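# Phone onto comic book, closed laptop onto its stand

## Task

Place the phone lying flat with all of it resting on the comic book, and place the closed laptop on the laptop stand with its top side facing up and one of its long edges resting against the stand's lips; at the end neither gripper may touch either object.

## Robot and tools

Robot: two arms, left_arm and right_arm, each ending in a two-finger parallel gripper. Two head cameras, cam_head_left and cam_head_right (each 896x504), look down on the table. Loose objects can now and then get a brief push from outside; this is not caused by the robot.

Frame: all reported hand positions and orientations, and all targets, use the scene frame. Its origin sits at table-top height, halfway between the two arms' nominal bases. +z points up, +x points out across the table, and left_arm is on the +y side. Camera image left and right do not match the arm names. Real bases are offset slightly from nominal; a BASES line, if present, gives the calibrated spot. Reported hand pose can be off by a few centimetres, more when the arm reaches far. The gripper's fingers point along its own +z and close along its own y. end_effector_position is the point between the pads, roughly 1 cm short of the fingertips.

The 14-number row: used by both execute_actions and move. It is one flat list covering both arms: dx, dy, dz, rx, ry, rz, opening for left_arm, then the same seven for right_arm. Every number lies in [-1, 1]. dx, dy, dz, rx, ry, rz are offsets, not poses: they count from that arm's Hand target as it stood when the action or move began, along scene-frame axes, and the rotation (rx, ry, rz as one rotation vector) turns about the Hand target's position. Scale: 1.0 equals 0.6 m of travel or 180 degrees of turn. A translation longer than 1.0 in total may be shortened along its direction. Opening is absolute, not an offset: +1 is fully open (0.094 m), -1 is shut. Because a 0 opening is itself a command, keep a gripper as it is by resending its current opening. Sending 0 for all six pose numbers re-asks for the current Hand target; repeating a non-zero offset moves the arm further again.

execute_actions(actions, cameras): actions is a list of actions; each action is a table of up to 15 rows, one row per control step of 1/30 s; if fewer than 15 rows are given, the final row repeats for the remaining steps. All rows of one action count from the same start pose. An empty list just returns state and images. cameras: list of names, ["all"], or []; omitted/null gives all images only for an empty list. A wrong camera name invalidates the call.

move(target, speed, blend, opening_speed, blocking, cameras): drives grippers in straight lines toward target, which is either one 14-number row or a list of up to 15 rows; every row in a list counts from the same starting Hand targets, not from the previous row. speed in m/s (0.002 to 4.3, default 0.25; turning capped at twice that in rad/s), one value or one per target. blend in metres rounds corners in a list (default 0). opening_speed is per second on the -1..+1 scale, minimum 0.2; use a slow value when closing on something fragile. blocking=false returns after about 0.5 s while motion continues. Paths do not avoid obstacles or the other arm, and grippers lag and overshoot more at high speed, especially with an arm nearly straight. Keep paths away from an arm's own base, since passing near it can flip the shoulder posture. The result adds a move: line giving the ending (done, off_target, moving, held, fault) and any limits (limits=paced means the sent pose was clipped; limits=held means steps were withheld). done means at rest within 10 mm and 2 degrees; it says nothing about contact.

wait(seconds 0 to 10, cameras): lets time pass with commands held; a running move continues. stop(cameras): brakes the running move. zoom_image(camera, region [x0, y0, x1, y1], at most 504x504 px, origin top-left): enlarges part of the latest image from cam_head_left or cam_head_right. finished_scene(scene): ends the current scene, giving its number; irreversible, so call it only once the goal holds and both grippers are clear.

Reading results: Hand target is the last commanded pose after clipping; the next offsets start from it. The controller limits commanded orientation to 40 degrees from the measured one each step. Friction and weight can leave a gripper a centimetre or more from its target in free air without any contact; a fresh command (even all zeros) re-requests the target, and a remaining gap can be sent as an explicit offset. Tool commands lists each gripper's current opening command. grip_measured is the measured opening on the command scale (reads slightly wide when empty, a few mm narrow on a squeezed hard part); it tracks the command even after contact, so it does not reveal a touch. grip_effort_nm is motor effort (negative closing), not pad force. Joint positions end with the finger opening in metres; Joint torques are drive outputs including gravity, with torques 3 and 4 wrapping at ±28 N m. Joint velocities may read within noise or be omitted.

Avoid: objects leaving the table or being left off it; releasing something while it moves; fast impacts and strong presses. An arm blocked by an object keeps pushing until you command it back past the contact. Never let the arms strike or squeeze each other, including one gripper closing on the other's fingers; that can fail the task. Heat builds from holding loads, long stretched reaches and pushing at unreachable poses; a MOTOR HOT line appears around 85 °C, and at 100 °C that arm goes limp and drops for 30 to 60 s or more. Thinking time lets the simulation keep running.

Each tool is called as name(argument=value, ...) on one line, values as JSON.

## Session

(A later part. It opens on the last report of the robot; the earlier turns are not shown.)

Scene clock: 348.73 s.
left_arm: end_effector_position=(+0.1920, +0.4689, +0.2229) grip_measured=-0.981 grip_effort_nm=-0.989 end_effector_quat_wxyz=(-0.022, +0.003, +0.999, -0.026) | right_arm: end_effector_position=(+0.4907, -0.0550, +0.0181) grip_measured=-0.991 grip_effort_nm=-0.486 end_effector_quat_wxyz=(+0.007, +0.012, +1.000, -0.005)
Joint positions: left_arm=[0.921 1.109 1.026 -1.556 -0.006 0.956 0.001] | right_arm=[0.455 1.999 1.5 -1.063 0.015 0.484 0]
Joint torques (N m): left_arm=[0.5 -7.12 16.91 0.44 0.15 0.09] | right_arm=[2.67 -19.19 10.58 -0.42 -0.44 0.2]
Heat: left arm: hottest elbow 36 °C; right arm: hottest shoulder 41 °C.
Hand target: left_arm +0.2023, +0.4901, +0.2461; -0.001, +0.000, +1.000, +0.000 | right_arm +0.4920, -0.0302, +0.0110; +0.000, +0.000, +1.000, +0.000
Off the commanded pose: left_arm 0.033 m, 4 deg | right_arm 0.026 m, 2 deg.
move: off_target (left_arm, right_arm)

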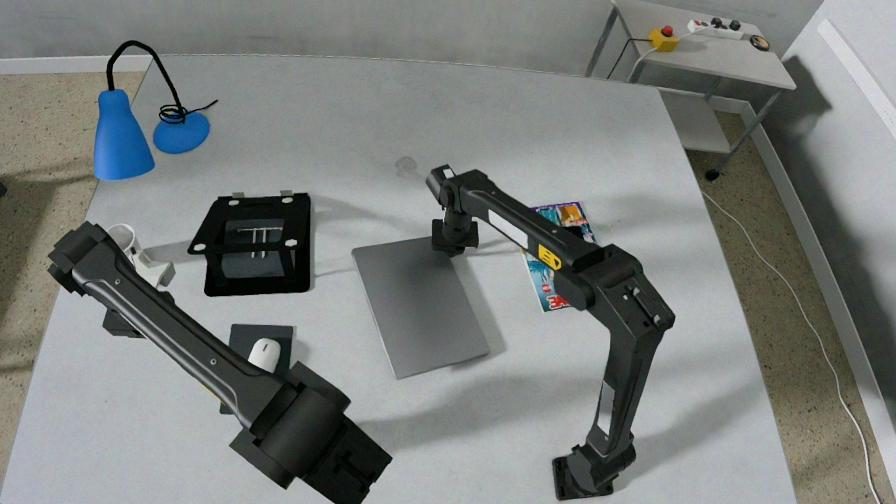

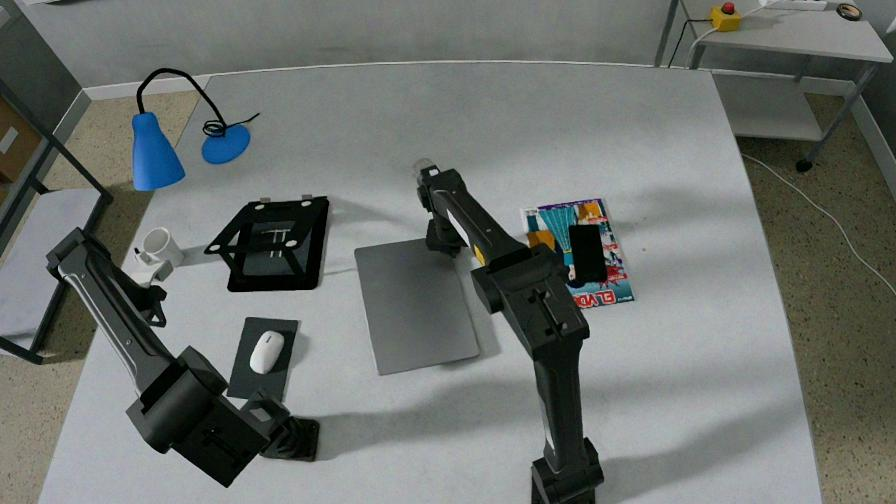

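move(target=[[0,0,0,0,0,0,-1,-0.035,0.15,0.0,0,0,0,-1],[0,0,0,0,0,0,-1,-0.1,0.29,0.0,0,0,0,-1]], speed=0.1, blend=[0.03,0], cameras=["all"])

zoom_image(camera="cam_head_left", region=[300, 180, 560, 390])

zoom_image(camera="cam_head_right", region=[300, 180, 560, 390])

Scene clock: 355.27 s.
left_arm: end_effector_position=(+0.1920, +0.4689, +0.2229) grip_measured=-0.981 grip_effort_nm=-0.994 end_effector_quat_wxyz=(-0.022, +0.003, +0.999, -0.026) | right_arm: end_effector_position=(+0.4437, +0.1214, +0.0241) grip_measured=-0.991 grip_effort_nm=-0.486 end_effector_quat_wxyz=(+0.015, +0.013, +1.000, +0.003)
Joint positions: left_arm=[0.921 1.109 1.026 -1.556 -0.006 0.956 0.001] | right_arm=[0.739 2.129 1.737 -1.153 0.017 0.77 0]
Joint torques (N m): left_arm=[-0.26 -6.77 16.61 0.42 0.17 0.11] | right_arm=[2.78 -21.36 10.62 -0.65 -0.48 0.27]
Heat: left arm: hottest elbow 37 °C; right arm: hottest shoulder 40 °C.
Hand target: left_arm +0.2023, +0.4901, +0.2461; -0.001, +0.000, +1.000, +0.000 | right_arm +0.4319, +0.1439, +0.0111; +0.000, +0.000, +1.000, +0.000
Off the commanded pose: left_arm 0.033 m, 4 deg | right_arm 0.028 m, 2 deg.
move: off_target (left_arm, right_arm)

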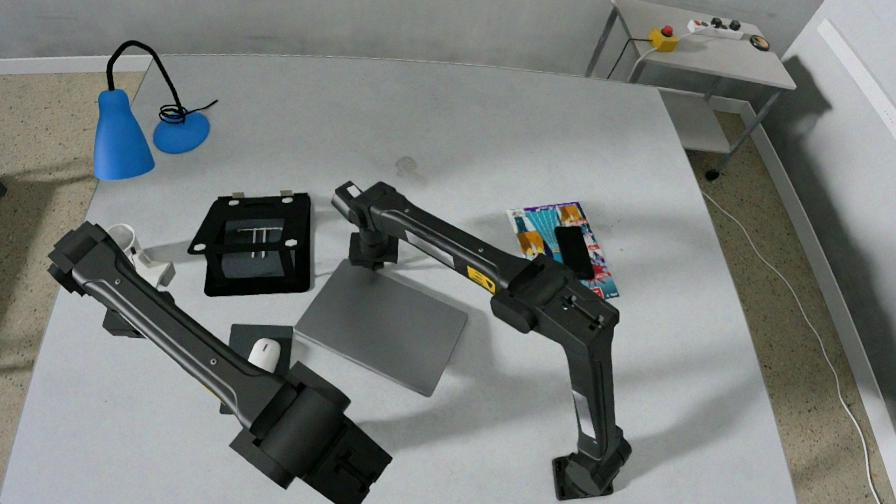

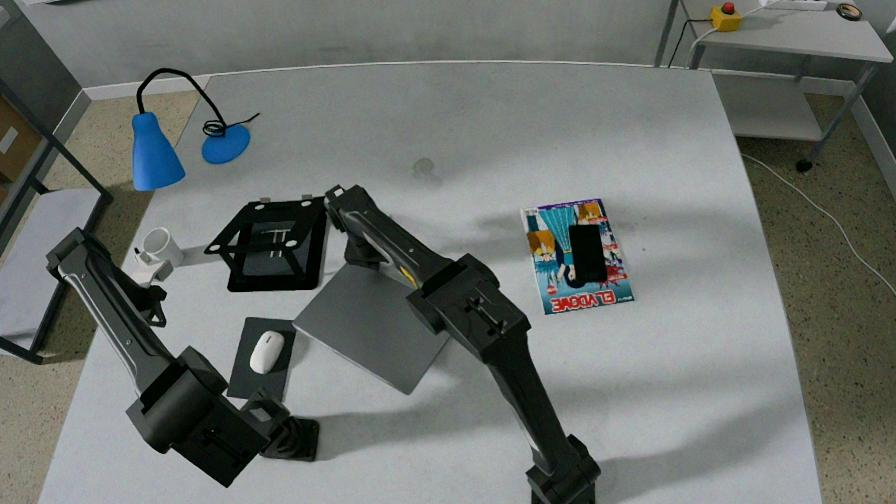

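Scaled by 1.938.

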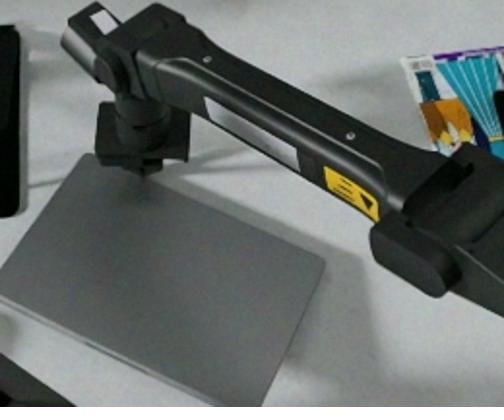

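Scaled by 1.938.

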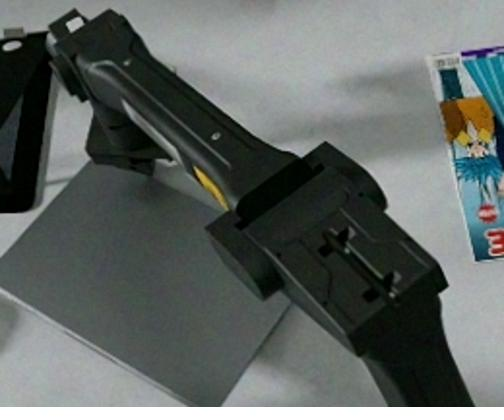

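move(target=[[0,0,0,0,0,0.0,-1,0.04,0,0.15,0,0,0,-1],[0.17,-0.19,-0.16,0,0,0.5,-1,-0.2,-0.7,0.3,0,0,0,-1]], blend=[0.03,0], cameras=["all"])

zoom_image(camera="cam_head_left", region=[180, 180, 500, 420])

zoom_image(camera="cam_head_right", region=[180, 180, 500, 420])

Scene clock: 380.30 s.
left_arm: end_effector_position=(+0.3024, +0.3798, +0.1566) grip_measured=-0.981 grip_effort_nm=-0.979 end_effector_quat_wxyz=(-0.002, +0.709, -0.705, +0.003) | right_arm: end_effector_position=(+0.3194, -0.2724, +0.1922) grip_measured=-0.991 grip_effort_nm=-0.486 end_effector_quat_wxyz=(+0.005, +0.000, +1.000, +0.000)
Joint positions: left_arm=[0.443 1.165 0.893 -1.292 0.005 -1.106 0.001] | right_arm=[0.102 1.266 1.07 -1.365 0.001 0.107 0]
Joint torques (N m): left_arm=[-2.96 -7.71 9.03 0.76 -0.14 -0.03] | right_arm=[-0.21 -11.87 7.13 -0.17 -0.02 0.08]
Motor temperatures (°C): left_arm=[23 25 39 24 27 24 30] | right_arm=[27 41 38 25 24 23 26]
Heat: left arm: hottest elbow 39 °C; right arm: hottest shoulder 41 °C.
Hand target: left_arm +0.3043, +0.3761, +0.1502; +0.001, +0.707, -0.707, +0.001 | right_arm +0.3118, -0.2761, +0.1909; +0.000, +0.000, +1.000, +0.000
Off the commanded pose: left_arm 0.008 m, 1 deg | right_arm 0.008 m, 1 deg.
move: done

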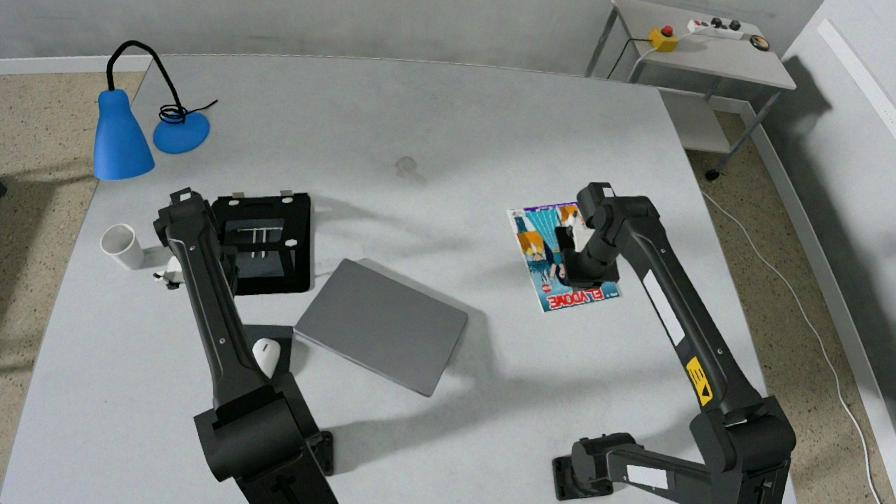

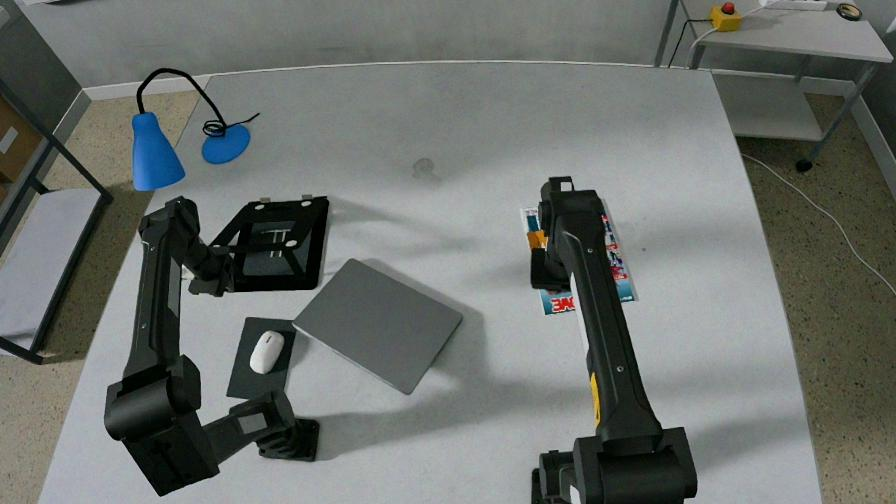

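Scaled by 1.575.

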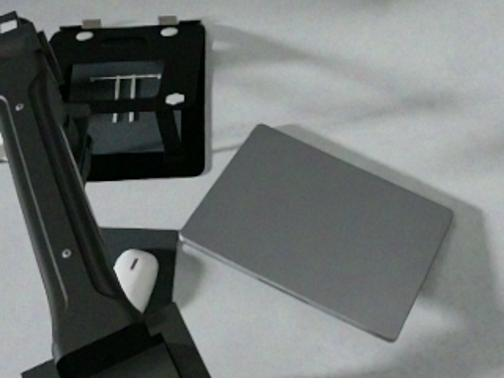

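Scaled by 1.575.

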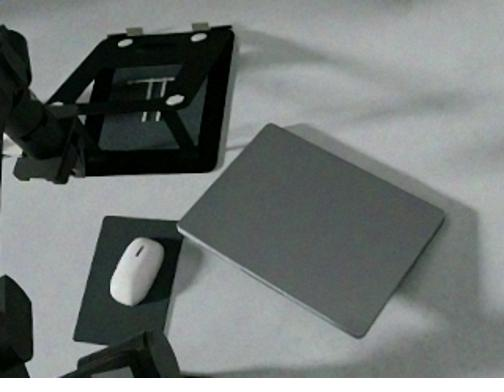

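move(target=[0.02,-0.03,-0.1,0,0,0.0,-1,0,0,0,0,0,0,-1], cameras=["all"])

zoom_image(camera="cam_head_left", region=[180, 180, 400, 400])

zoom_image(camera="cam_head_right", region=[160, 180, 380, 400])

Scene clock: 385.00 s.
left_arm: end_effector_position=(+0.3146, +0.3618, +0.0946) grip_measured=-0.981 grip_effort_nm=-0.984 end_effector_quat_wxyz=(+0.001, +0.709, -0.705, +0.002) | right_arm: end_effector_position=(+0.3194, -0.2724, +0.1922) grip_measured=-0.991 grip_effort_nm=-0.501 end_effector_quat_wxyz=(+0.005, +0.000, +1.000, +0.000)
Joint positions: left_arm=[0.373 1.248 0.784 -1.107 0.005 -1.175 0.001] | right_arm=[0.102 1.266 1.07 -1.365 0.001 0.107 0]
Joint torques (N m): left_arm=[-3.08 -8.47 8.59 0.88 -0.18 -0.05] | right_arm=[-0.15 -11.81 7.15 -0.18 -0.02 0.09]
Heat: left arm: hottest elbow 38 °C; right arm: hottest shoulder 40 °C.
Hand target: left_arm +0.3163, +0.3580, +0.0902; +0.001, +0.707, -0.707, +0.001 | right_arm +0.3118, -0.2761, +0.1909; +0.000, +0.000, +1.000, +0.000
Off the commanded pose: left_arm 0.006 m, 0 deg | right_arm 0.009 m, 1 deg.
move: done

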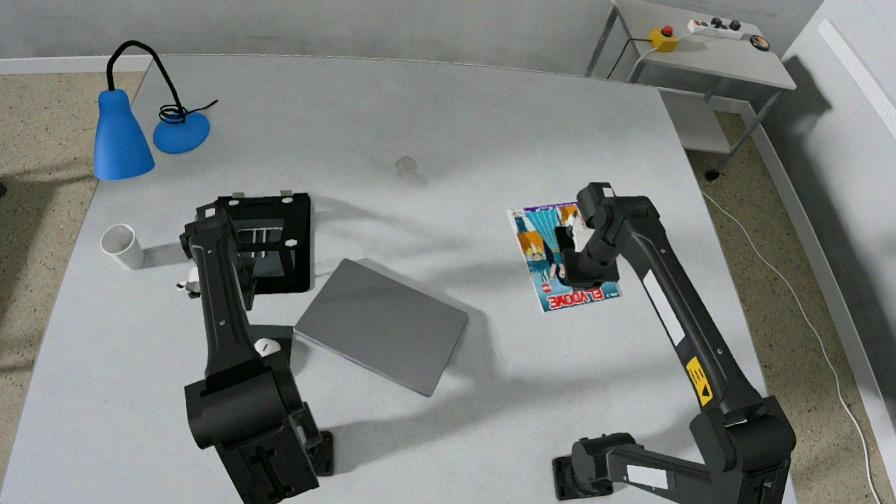

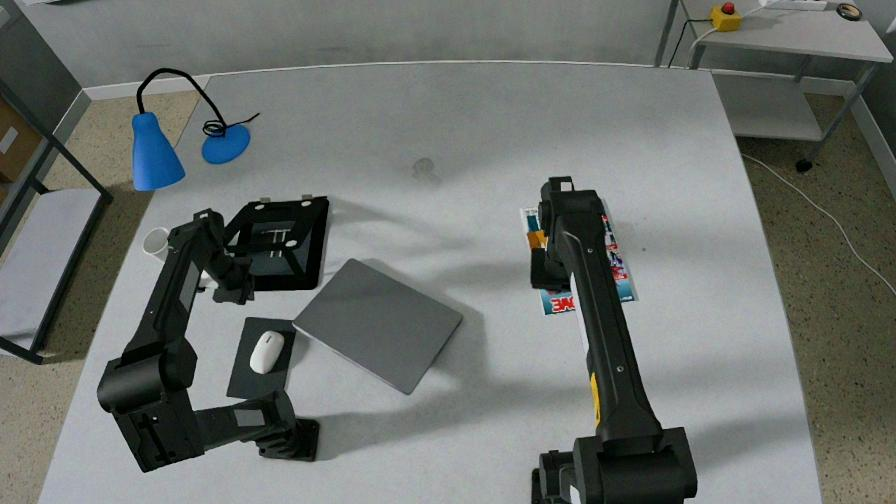

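Scaled by 2.291.

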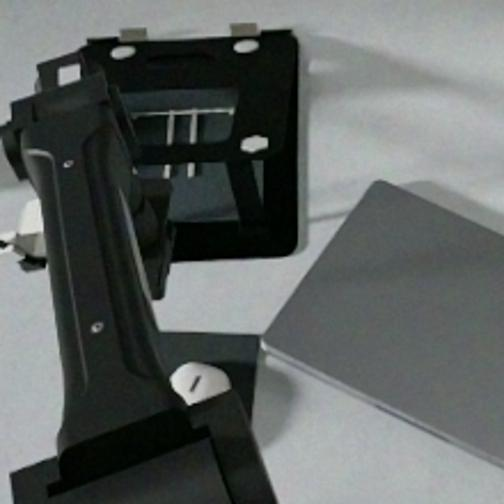

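Scaled by 2.291.

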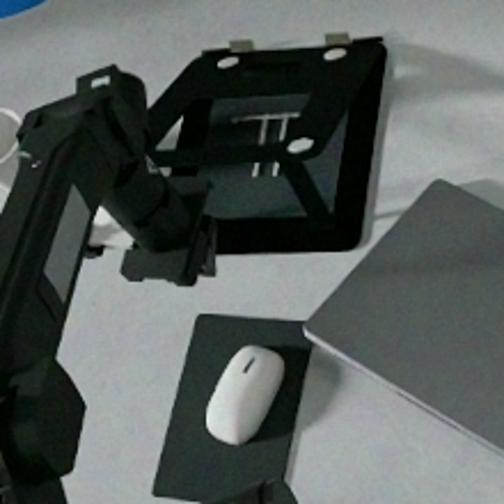

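move(target=[[0.09,-0.07,0.0,0,-0.111,0.0,-1,0,0,0,0,0,0,-1],[0.09,-0.075,-0.07,0,-0.111,0.0,-1,0,0,0,0,0,0,-1]], speed=0.15, cameras=["all"])

zoom_image(camera="cam_head_left", region=[180, 180, 400, 400])

zoom_image(camera="cam_head_right", region=[160, 180, 380, 400])

Scene clock: 397.27 s.
left_arm: end_effector_position=(+0.3691, +0.3177, +0.0523) grip_measured=-0.981 grip_effort_nm=-0.984 end_effector_quat_wxyz=(-0.122, +0.698, -0.694, +0.123) | right_arm: end_effector_position=(+0.3194, -0.2724, +0.1922) grip_measured=-0.991 grip_effort_nm=-0.491 end_effector_quat_wxyz=(+0.005, -0.001, +1.000, +0.000)
Joint positions: left_arm=[0.235 1.225 0.592 -0.601 0.089 -1.328 0.001] | right_arm=[0.102 1.266 1.07 -1.365 0.001 0.106 0]
Joint torques (N m): left_arm=[-2.49 -8.29 8.39 1.44 -0.15 -0.02] | right_arm=[-0.09 -11.87 7.16 -0.17 -0.02 0.09]
Heat: left arm: hottest elbow 36 °C; right arm: hottest shoulder 39 °C.
Hand target: left_arm +0.3704, +0.3131, +0.0483; -0.122, +0.696, -0.696, +0.124 | right_arm +0.3118, -0.2761, +0.1909; +0.000, +0.000, +1.000, +0.000
Off the commanded pose: left_arm 0.006 m, 0 deg | right_arm 0.009 m, 1 deg.
move: done

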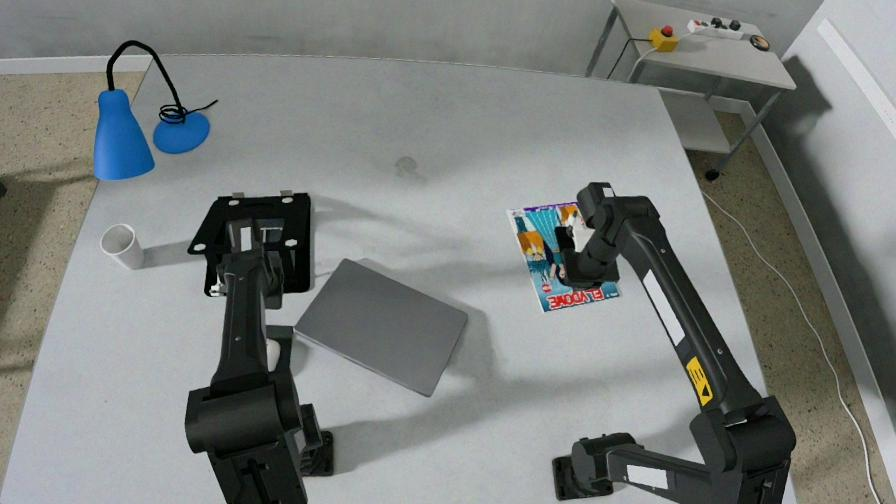

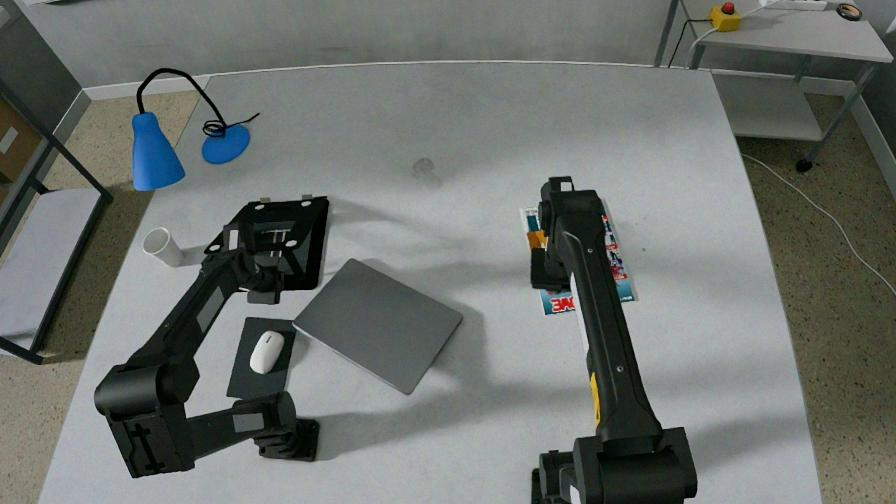

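Scaled by 2.291.

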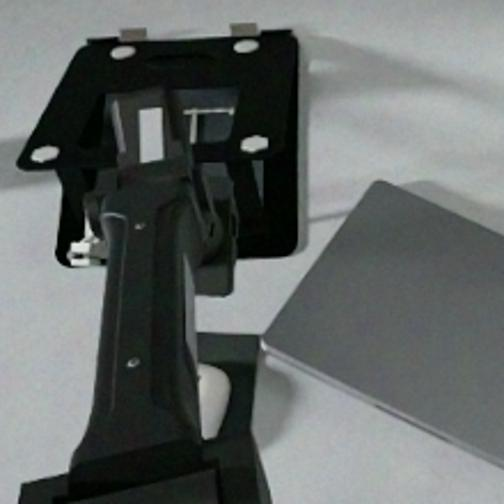

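Scaled by 2.291.

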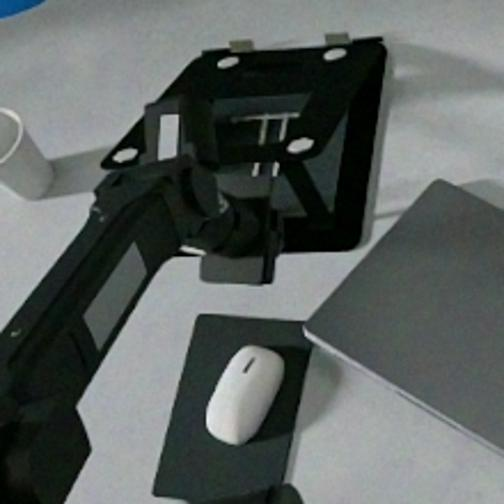

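move(target=[[0.033,0,0,0,0,0,-1,0,0,0,0,0,0,-1],[0.033,0,-0.045,0,0,0.0,-1,0,0,0,0,0,0,-1],[0.01,-0.2,-0.045,0,0,0.0,-1,0,0,0,0,0,0,-1]], speed=0.1, cameras=["all"])

zoom_image(camera="cam_head_left", region=[230, 200, 530, 430])

zoom_image(camera="cam_head_right", region=[230, 200, 530, 430])

Scene clock: 404.73 s.
left_arm: end_effector_position=(+0.3858, +0.2100, +0.0274) grip_measured=-0.981 grip_effort_nm=-0.979 end_effector_quat_wxyz=(-0.138, +0.708, -0.682, +0.125) | right_arm: end_effector_position=(+0.3194, -0.2724, +0.1922) grip_measured=-0.991 grip_effort_nm=-0.486 end_effector_quat_wxyz=(+0.005, -0.001, +1.000, +0.000)
Joint positions: left_arm=[-0.154 1.299 0.561 -0.464 -0.072 -1.72 0.001] | right_arm=[0.102 1.266 1.07 -1.365 0.001 0.106 0]
Joint torques (N m): left_arm=[-4.89 -8.41 7.45 0.76 0.54 0] | right_arm=[-0.15 -11.81 7.16 -0.18 -0.02 0.09]
Heat: left arm: hottest elbow 36 °C; right arm: hottest shoulder 38 °C.
Hand target: left_arm +0.3762, +0.1930, +0.0212; -0.122, +0.696, -0.696, +0.124 | right_arm +0.3118, -0.2761, +0.1909; +0.000, +0.000, +1.000, +0.000
Off the commanded pose: left_arm 0.020 m, 3 deg | right_arm 0.009 m, 1 deg.
move: off_target (left_arm)

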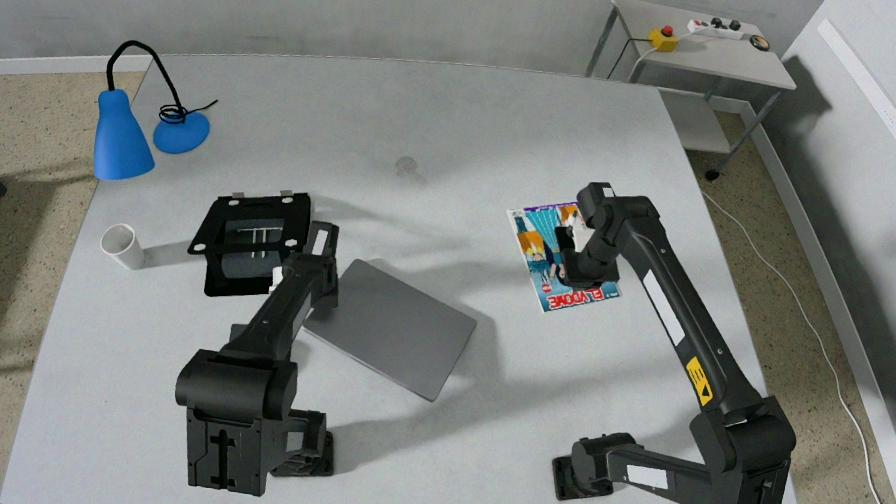

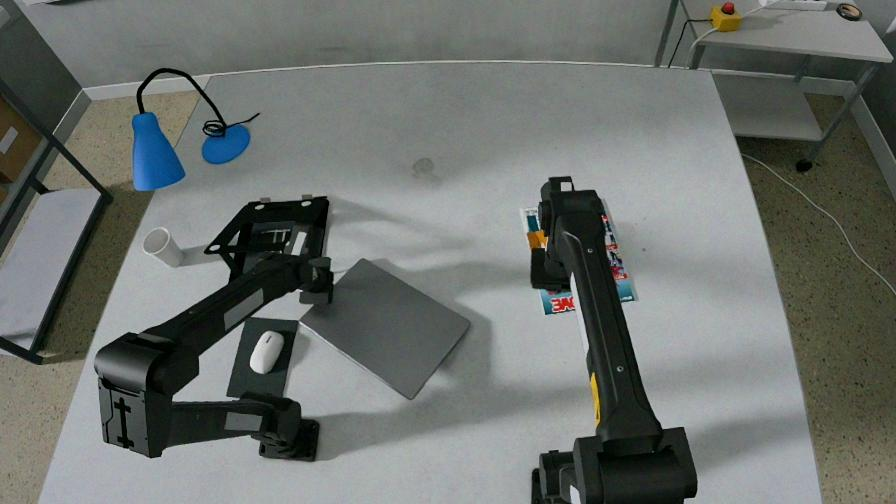

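Scaled by 1.680.

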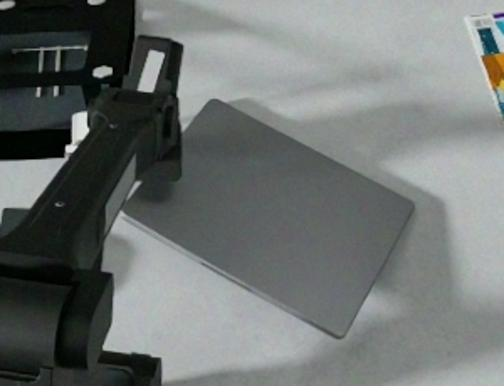

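Scaled by 1.680.

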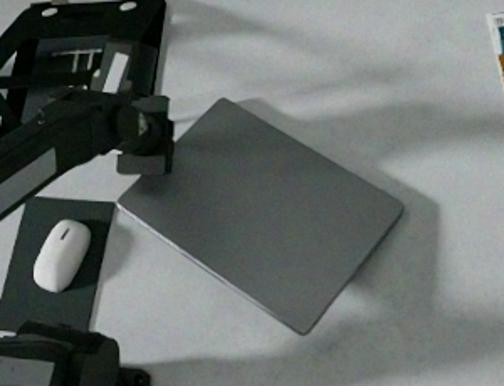

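move(target=[[-0.01,-0.06,0,0,0,-0.1,-1,0,0,0,0,0,0,-1],[-0.04,-0.24,-0.0,0,0,-0.3,-1,0,0,0,0,0,0,-1]], speed=0.1, cameras=["all"])

zoom_image(camera="cam_head_left", region=[250, 200, 570, 430])

zoom_image(camera="cam_head_right", region=[250, 200, 570, 430])

Scene clock: 414.37 s.
left_arm: end_effector_position=(+0.3627, +0.0669, +0.0273) grip_measured=-0.981 grip_effort_nm=-0.984 end_effector_quat_wxyz=(+0.078, -0.327, +0.926, -0.171) | right_arm: end_effector_position=(+0.3194, -0.2724, +0.1922) grip_measured=-0.991 grip_effort_nm=-0.491 end_effector_quat_wxyz=(+0.005, -0.001, +1.000, +0.000)
Joint positions: left_arm=[-0.452 1.361 0.617 -0.474 0.137 -1.128 0.001] | right_arm=[0.102 1.266 1.07 -1.365 0.001 0.106 0]
Joint torques (N m): left_arm=[-5.01 -7.36 10.15 -0.13 0.83 0.11] | right_arm=[-0.21 -11.81 7.13 -0.18 -0.02 0.08]
Heat: left arm: hottest elbow 35 °C; right arm: hottest shoulder 37 °C.
Hand target: left_arm +0.3521, +0.0490, +0.0211; +0.053, -0.304, +0.937, -0.165 | right_arm +0.3118, -0.2761, +0.1909; +0.000, +0.000, +1.000, +0.000
Off the commanded pose: left_arm 0.022 m, 4 deg | right_arm 0.009 m, 1 deg.
move: off_target (left_arm)

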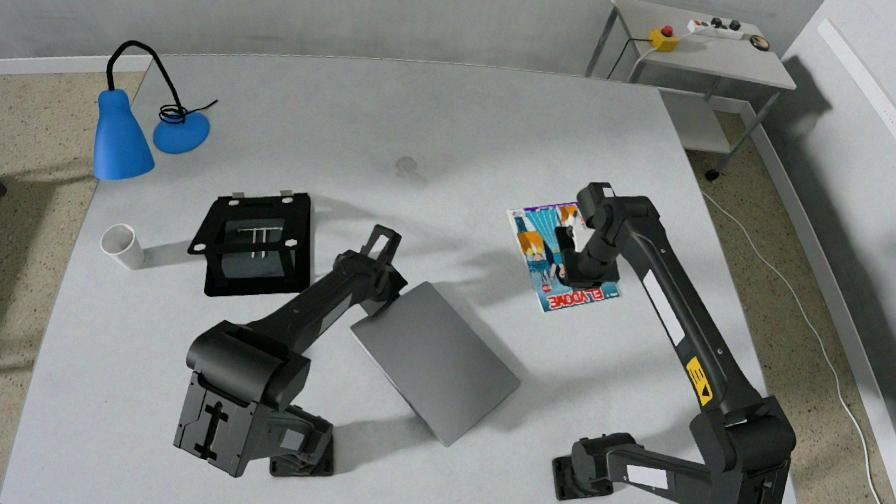

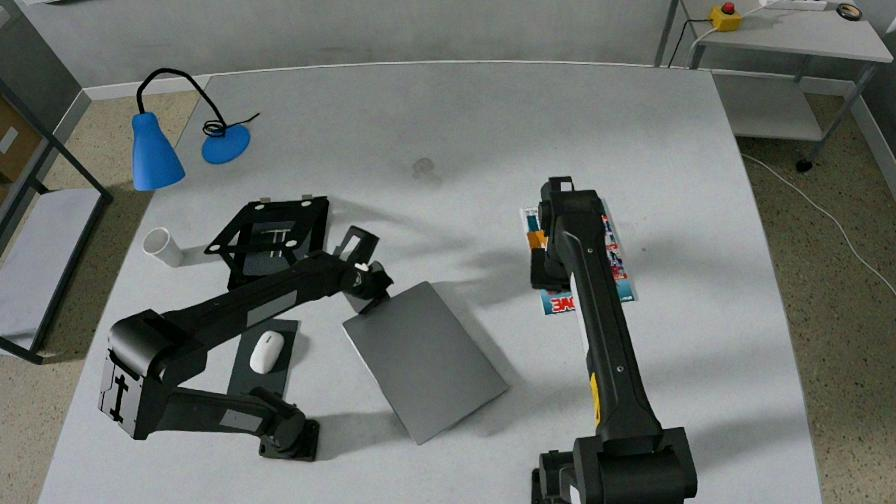

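Scaled by 1.575.

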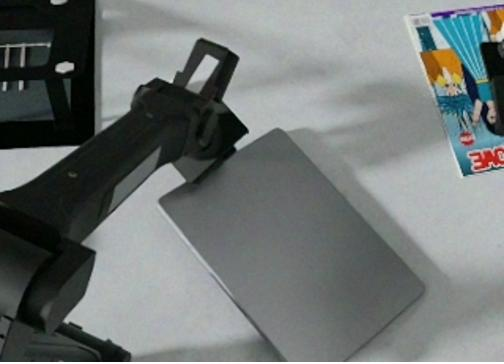

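Scaled by 1.575.

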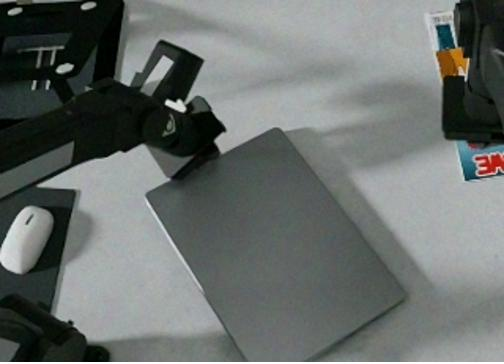

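move(target=[[0.01,0.04,0.2,0,0,0,-1,0,0,0,0,0,0,-1],[-0.42,0.1,0.17,0.108,0.035,-0.198,-1,0.15,0.2,0,0,0,0,-1]], blend=[0.02,0], cameras=["all"])

zoom_image(camera="cam_head_left", region=[250, 230, 600, 480])

zoom_image(camera="cam_head_right", region=[250, 230, 600, 480])

Scene clock: 438.63 s.
left_arm: end_effector_position=(+0.1041, +0.1058, +0.1248) grip_measured=-0.981 grip_effort_nm=-0.984 end_effector_quat_wxyz=(+0.000, -0.003, +1.000, -0.004) | right_arm: end_effector_position=(+0.3849, -0.1666, +0.1787) grip_measured=-0.991 grip_effort_nm=-0.491 end_effector_quat_wxyz=(-0.012, +0.001, +1.000, -0.003)
Joint positions: left_arm=[-1.1 0.7 0.553 -1.417 0.004 -1.077 0.001] | right_arm=[0.327 1.524 1.293 -1.365 -0.002 0.336 0]
Joint torques (N m): left_arm=[-2.2 -2.32 9.46 -0.16 -0.24 -0.11] | right_arm=[1.14 -13.33 12.48 -0.31 0.09 0.22]
Motor temperatures (°C): left_arm=[23 25 35 24 27 24 30] | right_arm=[27 36 36 25 24 23 26]
Heat: left arm: hottest elbow 35 °C; right arm: hottest shoulder 36 °C.
Hand target: left_arm +0.1001, +0.1091, +0.1231; -0.001, +0.000, +1.000, +0.001 | right_arm +0.4019, -0.1561, +0.1910; +0.000, +0.000, +1.000, +0.000
Off the commanded pose: left_arm 0.005 m, 1 deg | right_arm 0.023 m, 1 deg.
move: off_target (right_arm)

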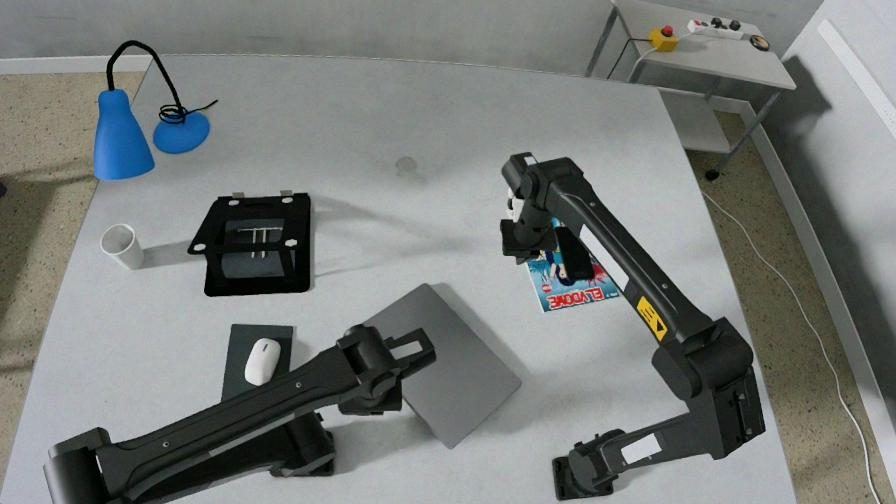

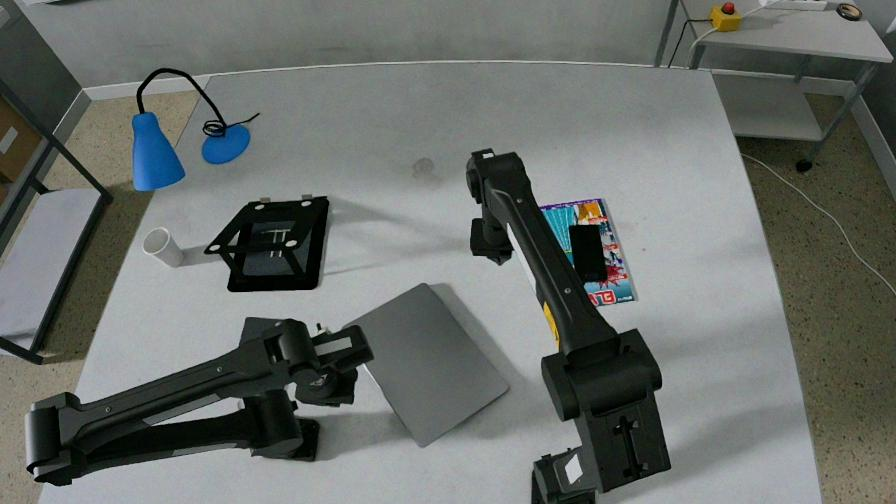

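Scaled by 1.440.

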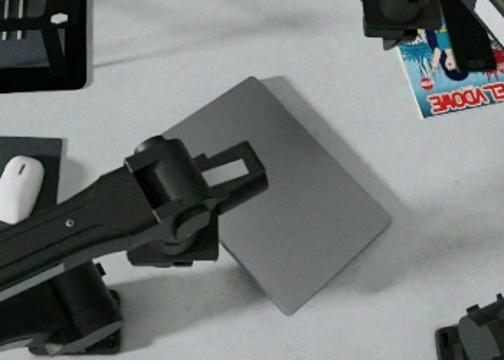

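Scaled by 1.440.

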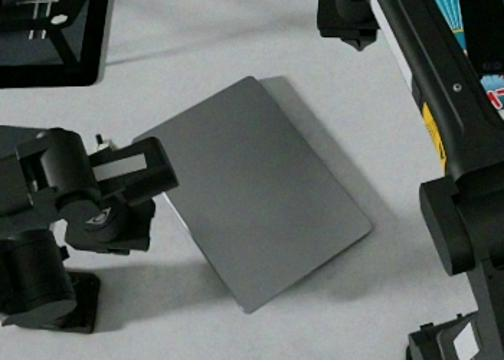

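move(target=[[0,0,-0.165,0,0,0,-1,0,0,0,0,0,0,-1],[-0.005,-0.12,-0.165,0,0,0,-1,0,0,0,0,0,0,-1],[0.1,-0.25,-0.165,0,0,0,-1,0,0,0,0,0,0,-1]], speed=0.1, blend=[0,0.02,0], cameras=["all"])

zoom_image(camera="cam_head_left", region=[250, 230, 600, 480])

zoom_image(camera="cam_head_right", region=[250, 230, 600, 480])

Scene clock: 446.97 s.
left_arm: end_effector_position=(+0.1338, +0.0027, +0.0103) grip_measured=-0.981 grip_effort_nm=-0.974 end_effector_quat_wxyz=(-0.023, +0.003, +0.999, +0.048) | right_arm: end_effector_position=(+0.3849, -0.1666, +0.1787) grip_measured=-0.991 grip_effort_nm=-0.491 end_effector_quat_wxyz=(-0.012, +0.002, +1.000, -0.003)
Joint positions: left_arm=[-1.19 1.357 0.607 -0.928 0.003 -1.156 0.001] | right_arm=[0.327 1.524 1.293 -1.365 -0.002 0.336 0]
Joint torques (N m): left_arm=[-0.32 -7.94 14.86 1.57 -0.25 0.09] | right_arm=[1.14 -13.33 12.46 -0.31 0.08 0.23]
Heat: left arm: hottest elbow 34 °C; right arm: hottest elbow 38 °C.
Hand target: left_arm +0.1603, -0.0410, +0.0242; -0.001, +0.000, +1.000, +0.001 | right_arm +0.4019, -0.1561, +0.1910; +0.000, +0.000, +1.000, +0.000
Off the commanded pose: left_arm 0.053 m, 6 deg | right_arm 0.023 m, 1 deg.
move: off_target (left_arm, right_arm)

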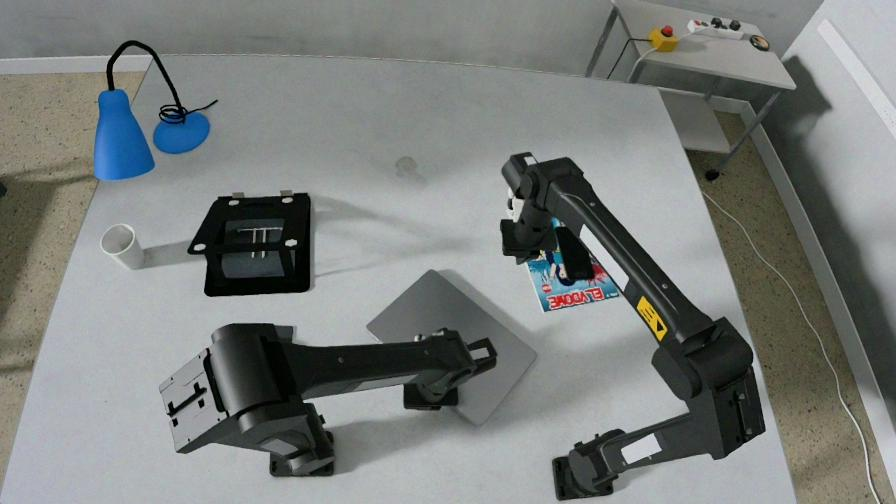

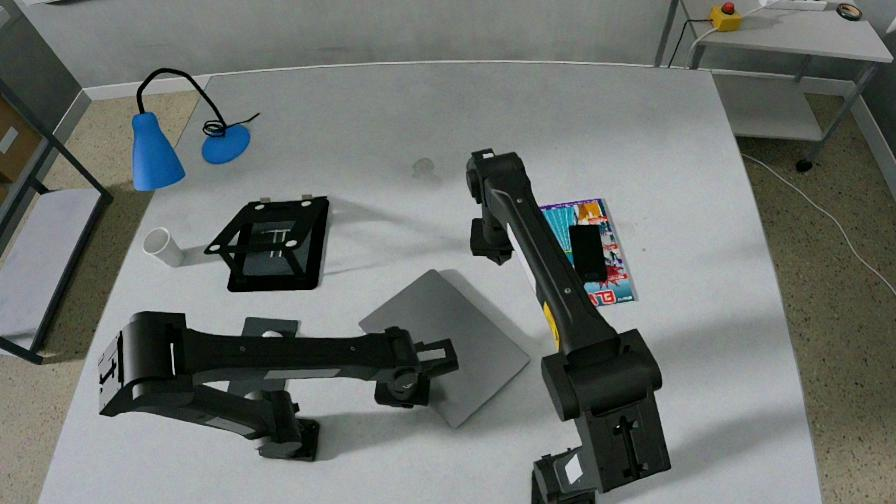

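Scaled by 1.440.

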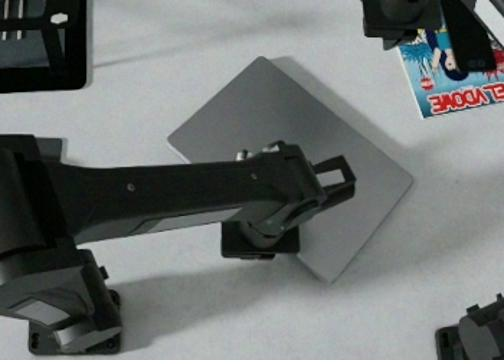

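Scaled by 1.440.

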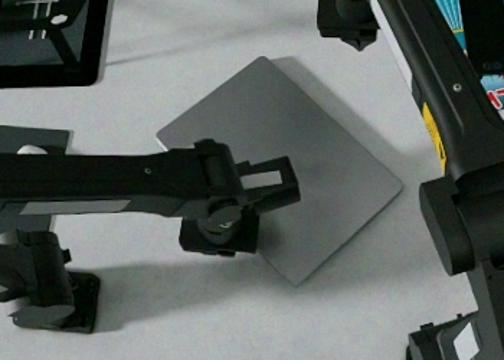

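move(target=[[0,0,0.02,0,0,0,-1,0,0,0,0,0,0,-1],[0.06,-0.13,0.025,0,0,0,-1,0,0,0,0,0,0,-1]], speed=0.1, blend=[0.0,0], cameras=["all"])

zoom_image(camera="cam_head_left", region=[250, 230, 600, 480])

zoom_image(camera="cam_head_right", region=[250, 230, 600, 480])

Scene clock: 452.33 s.
left_arm: end_effector_position=(+0.1716, -0.0829, +0.0234) grip_measured=-0.981 grip_effort_nm=-0.974 end_effector_quat_wxyz=(-0.017, +0.004, +0.999, +0.036) | right_arm: end_effector_position=(+0.3849, -0.1666, +0.1787) grip_measured=-0.991 grip_effort_nm=-0.491 end_effector_quat_wxyz=(-0.012, +0.002, +1.000, -0.003)
Joint positions: left_arm=[-1.188 1.543 0.855 -0.962 0.003 -1.152 0.001] | right_arm=[0.327 1.524 1.293 -1.365 -0.002 0.336 0]
Joint torques (N m): left_arm=[-0.5 -10.58 15.57 0.65 -0.23 0.11] | right_arm=[1.08 -13.39 12.45 -0.29 0.09 0.23]
Heat: left arm: hottest elbow 35 °C; right arm: hottest elbow 40 °C.
Hand target: left_arm +0.1962, -0.1191, +0.0392; -0.001, +0.000, +1.000, +0.001 | right_arm +0.4019, -0.1561, +0.1910; +0.000, +0.000, +1.000, +0.000
Off the commanded pose: left_arm 0.047 m, 4 deg | right_arm 0.023 m, 1 deg.
move: off_target (left_arm, right_arm)

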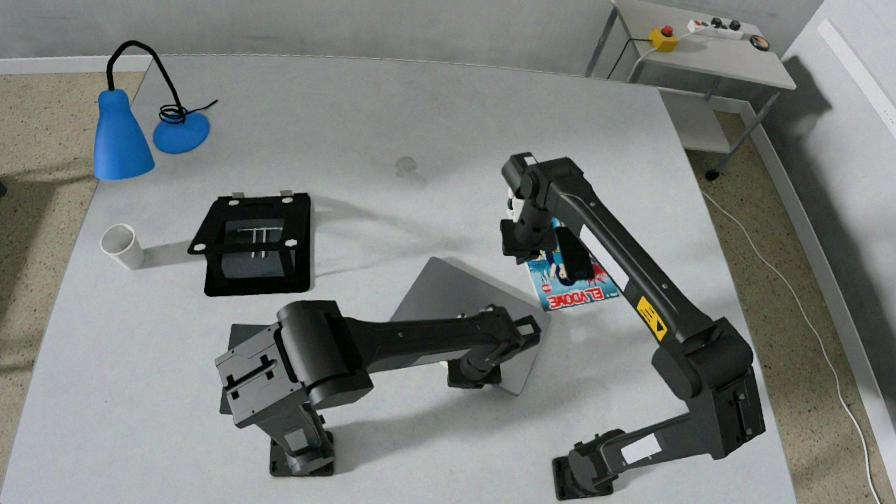

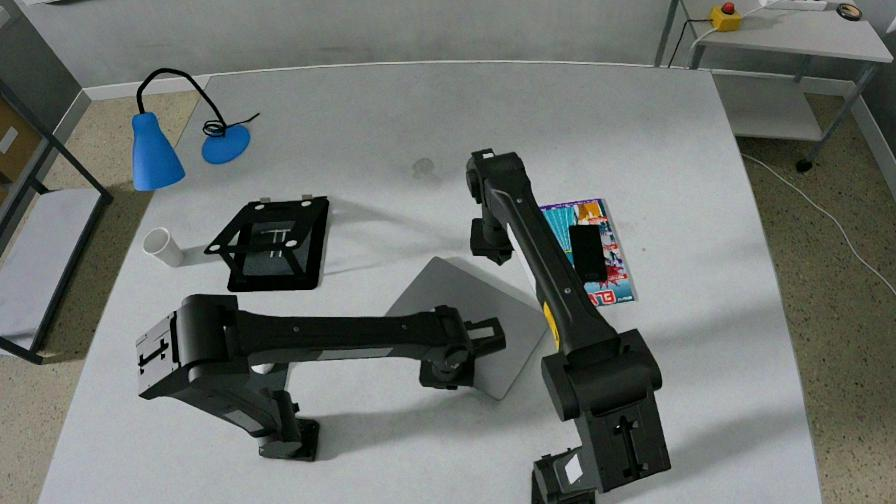

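Scaled by 1.440.

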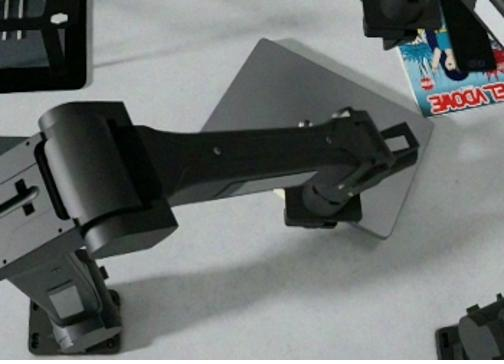

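Scaled by 1.440.

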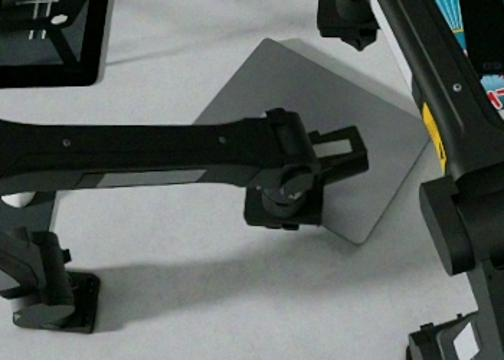

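move(target=[[-0.03,0.03,0.2,0,0,0,-1,0,-0.298,0.0,0,0,0,-1],[0.05,0.6,0.35,0,0,0,-1,-0.145,-0.298,-0.118,0,0,0,-1]], blend=[0.03,0], cameras=["all"])

zoom_image(camera="cam_head_left", region=[370, 230, 670, 430])

zoom_image(camera="cam_head_right", region=[370, 230, 670, 430])

Scene clock: 466.10 s.
left_arm: end_effector_position=(+0.2160, +0.2387, +0.2308) grip_measured=-0.981 grip_effort_nm=-0.974 end_effector_quat_wxyz=(-0.017, +0.003, +1.000, +0.003) | right_arm: end_effector_position=(+0.3177, -0.3309, +0.1194) grip_measured=-0.991 grip_effort_nm=-0.491 end_effector_quat_wxyz=(-0.008, -0.003, +1.000, -0.001)
Joint positions: left_arm=[-0.053 0.818 0.878 -1.665 -0.006 -0.018 0.001] | right_arm=[-0.065 1.335 0.933 -1.184 0.002 -0.065 0]
Joint torques (N m): left_arm=[-0.44 -2.26 15.28 -0.16 0.1 0.08] | right_arm=[-0.44 -12.69 6.64 0.49 -0.04 0.09]
Motor temperatures (°C): left_arm=[23 25 35 24 27 24 30] | right_arm=[27 35 41 25 24 23 26]
Heat: left arm: hottest elbow 35 °C; right arm: hottest elbow 41 °C.
Hand target: left_arm +0.2263, +0.2409, +0.2492; -0.001, +0.000, +1.000, +0.001 | right_arm +0.3150, -0.3350, +0.1202; +0.000, +0.000, +1.000, +0.000
Off the commanded pose: left_arm 0.021 m, 2 deg | right_arm 0.005 m, 1 deg.
move: off_target (left_arm)

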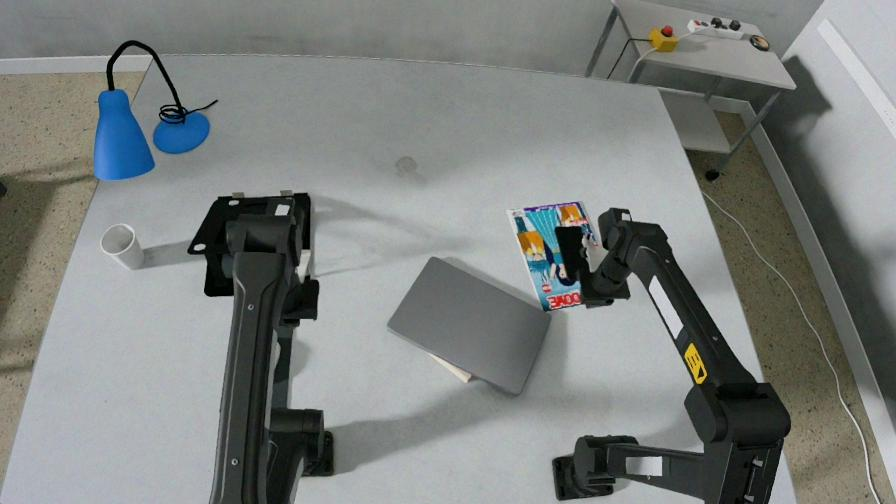

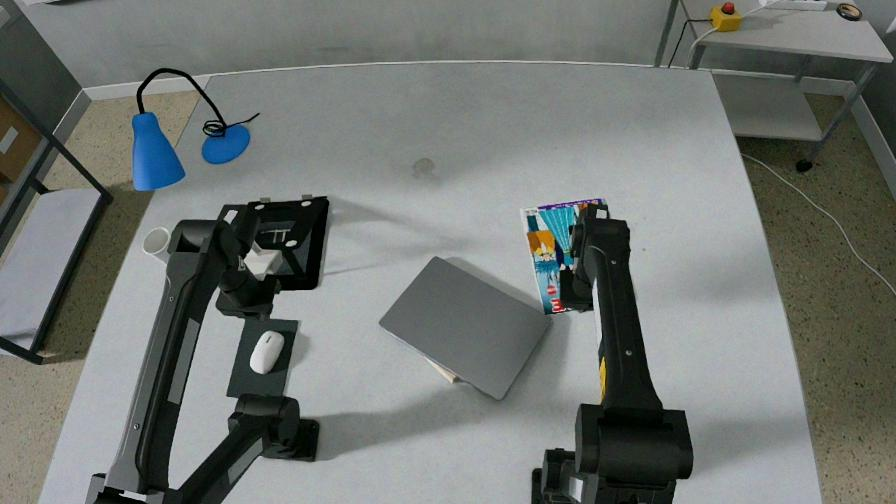

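Scaled by 1.680.

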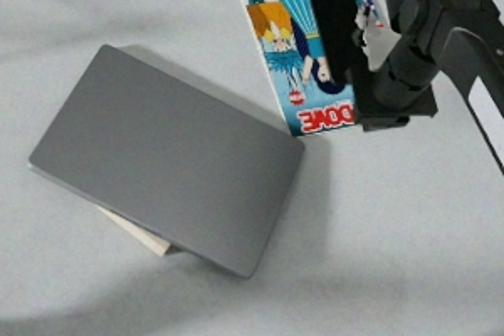

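Scaled by 1.680.

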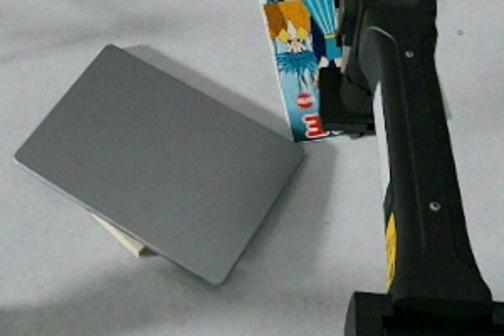

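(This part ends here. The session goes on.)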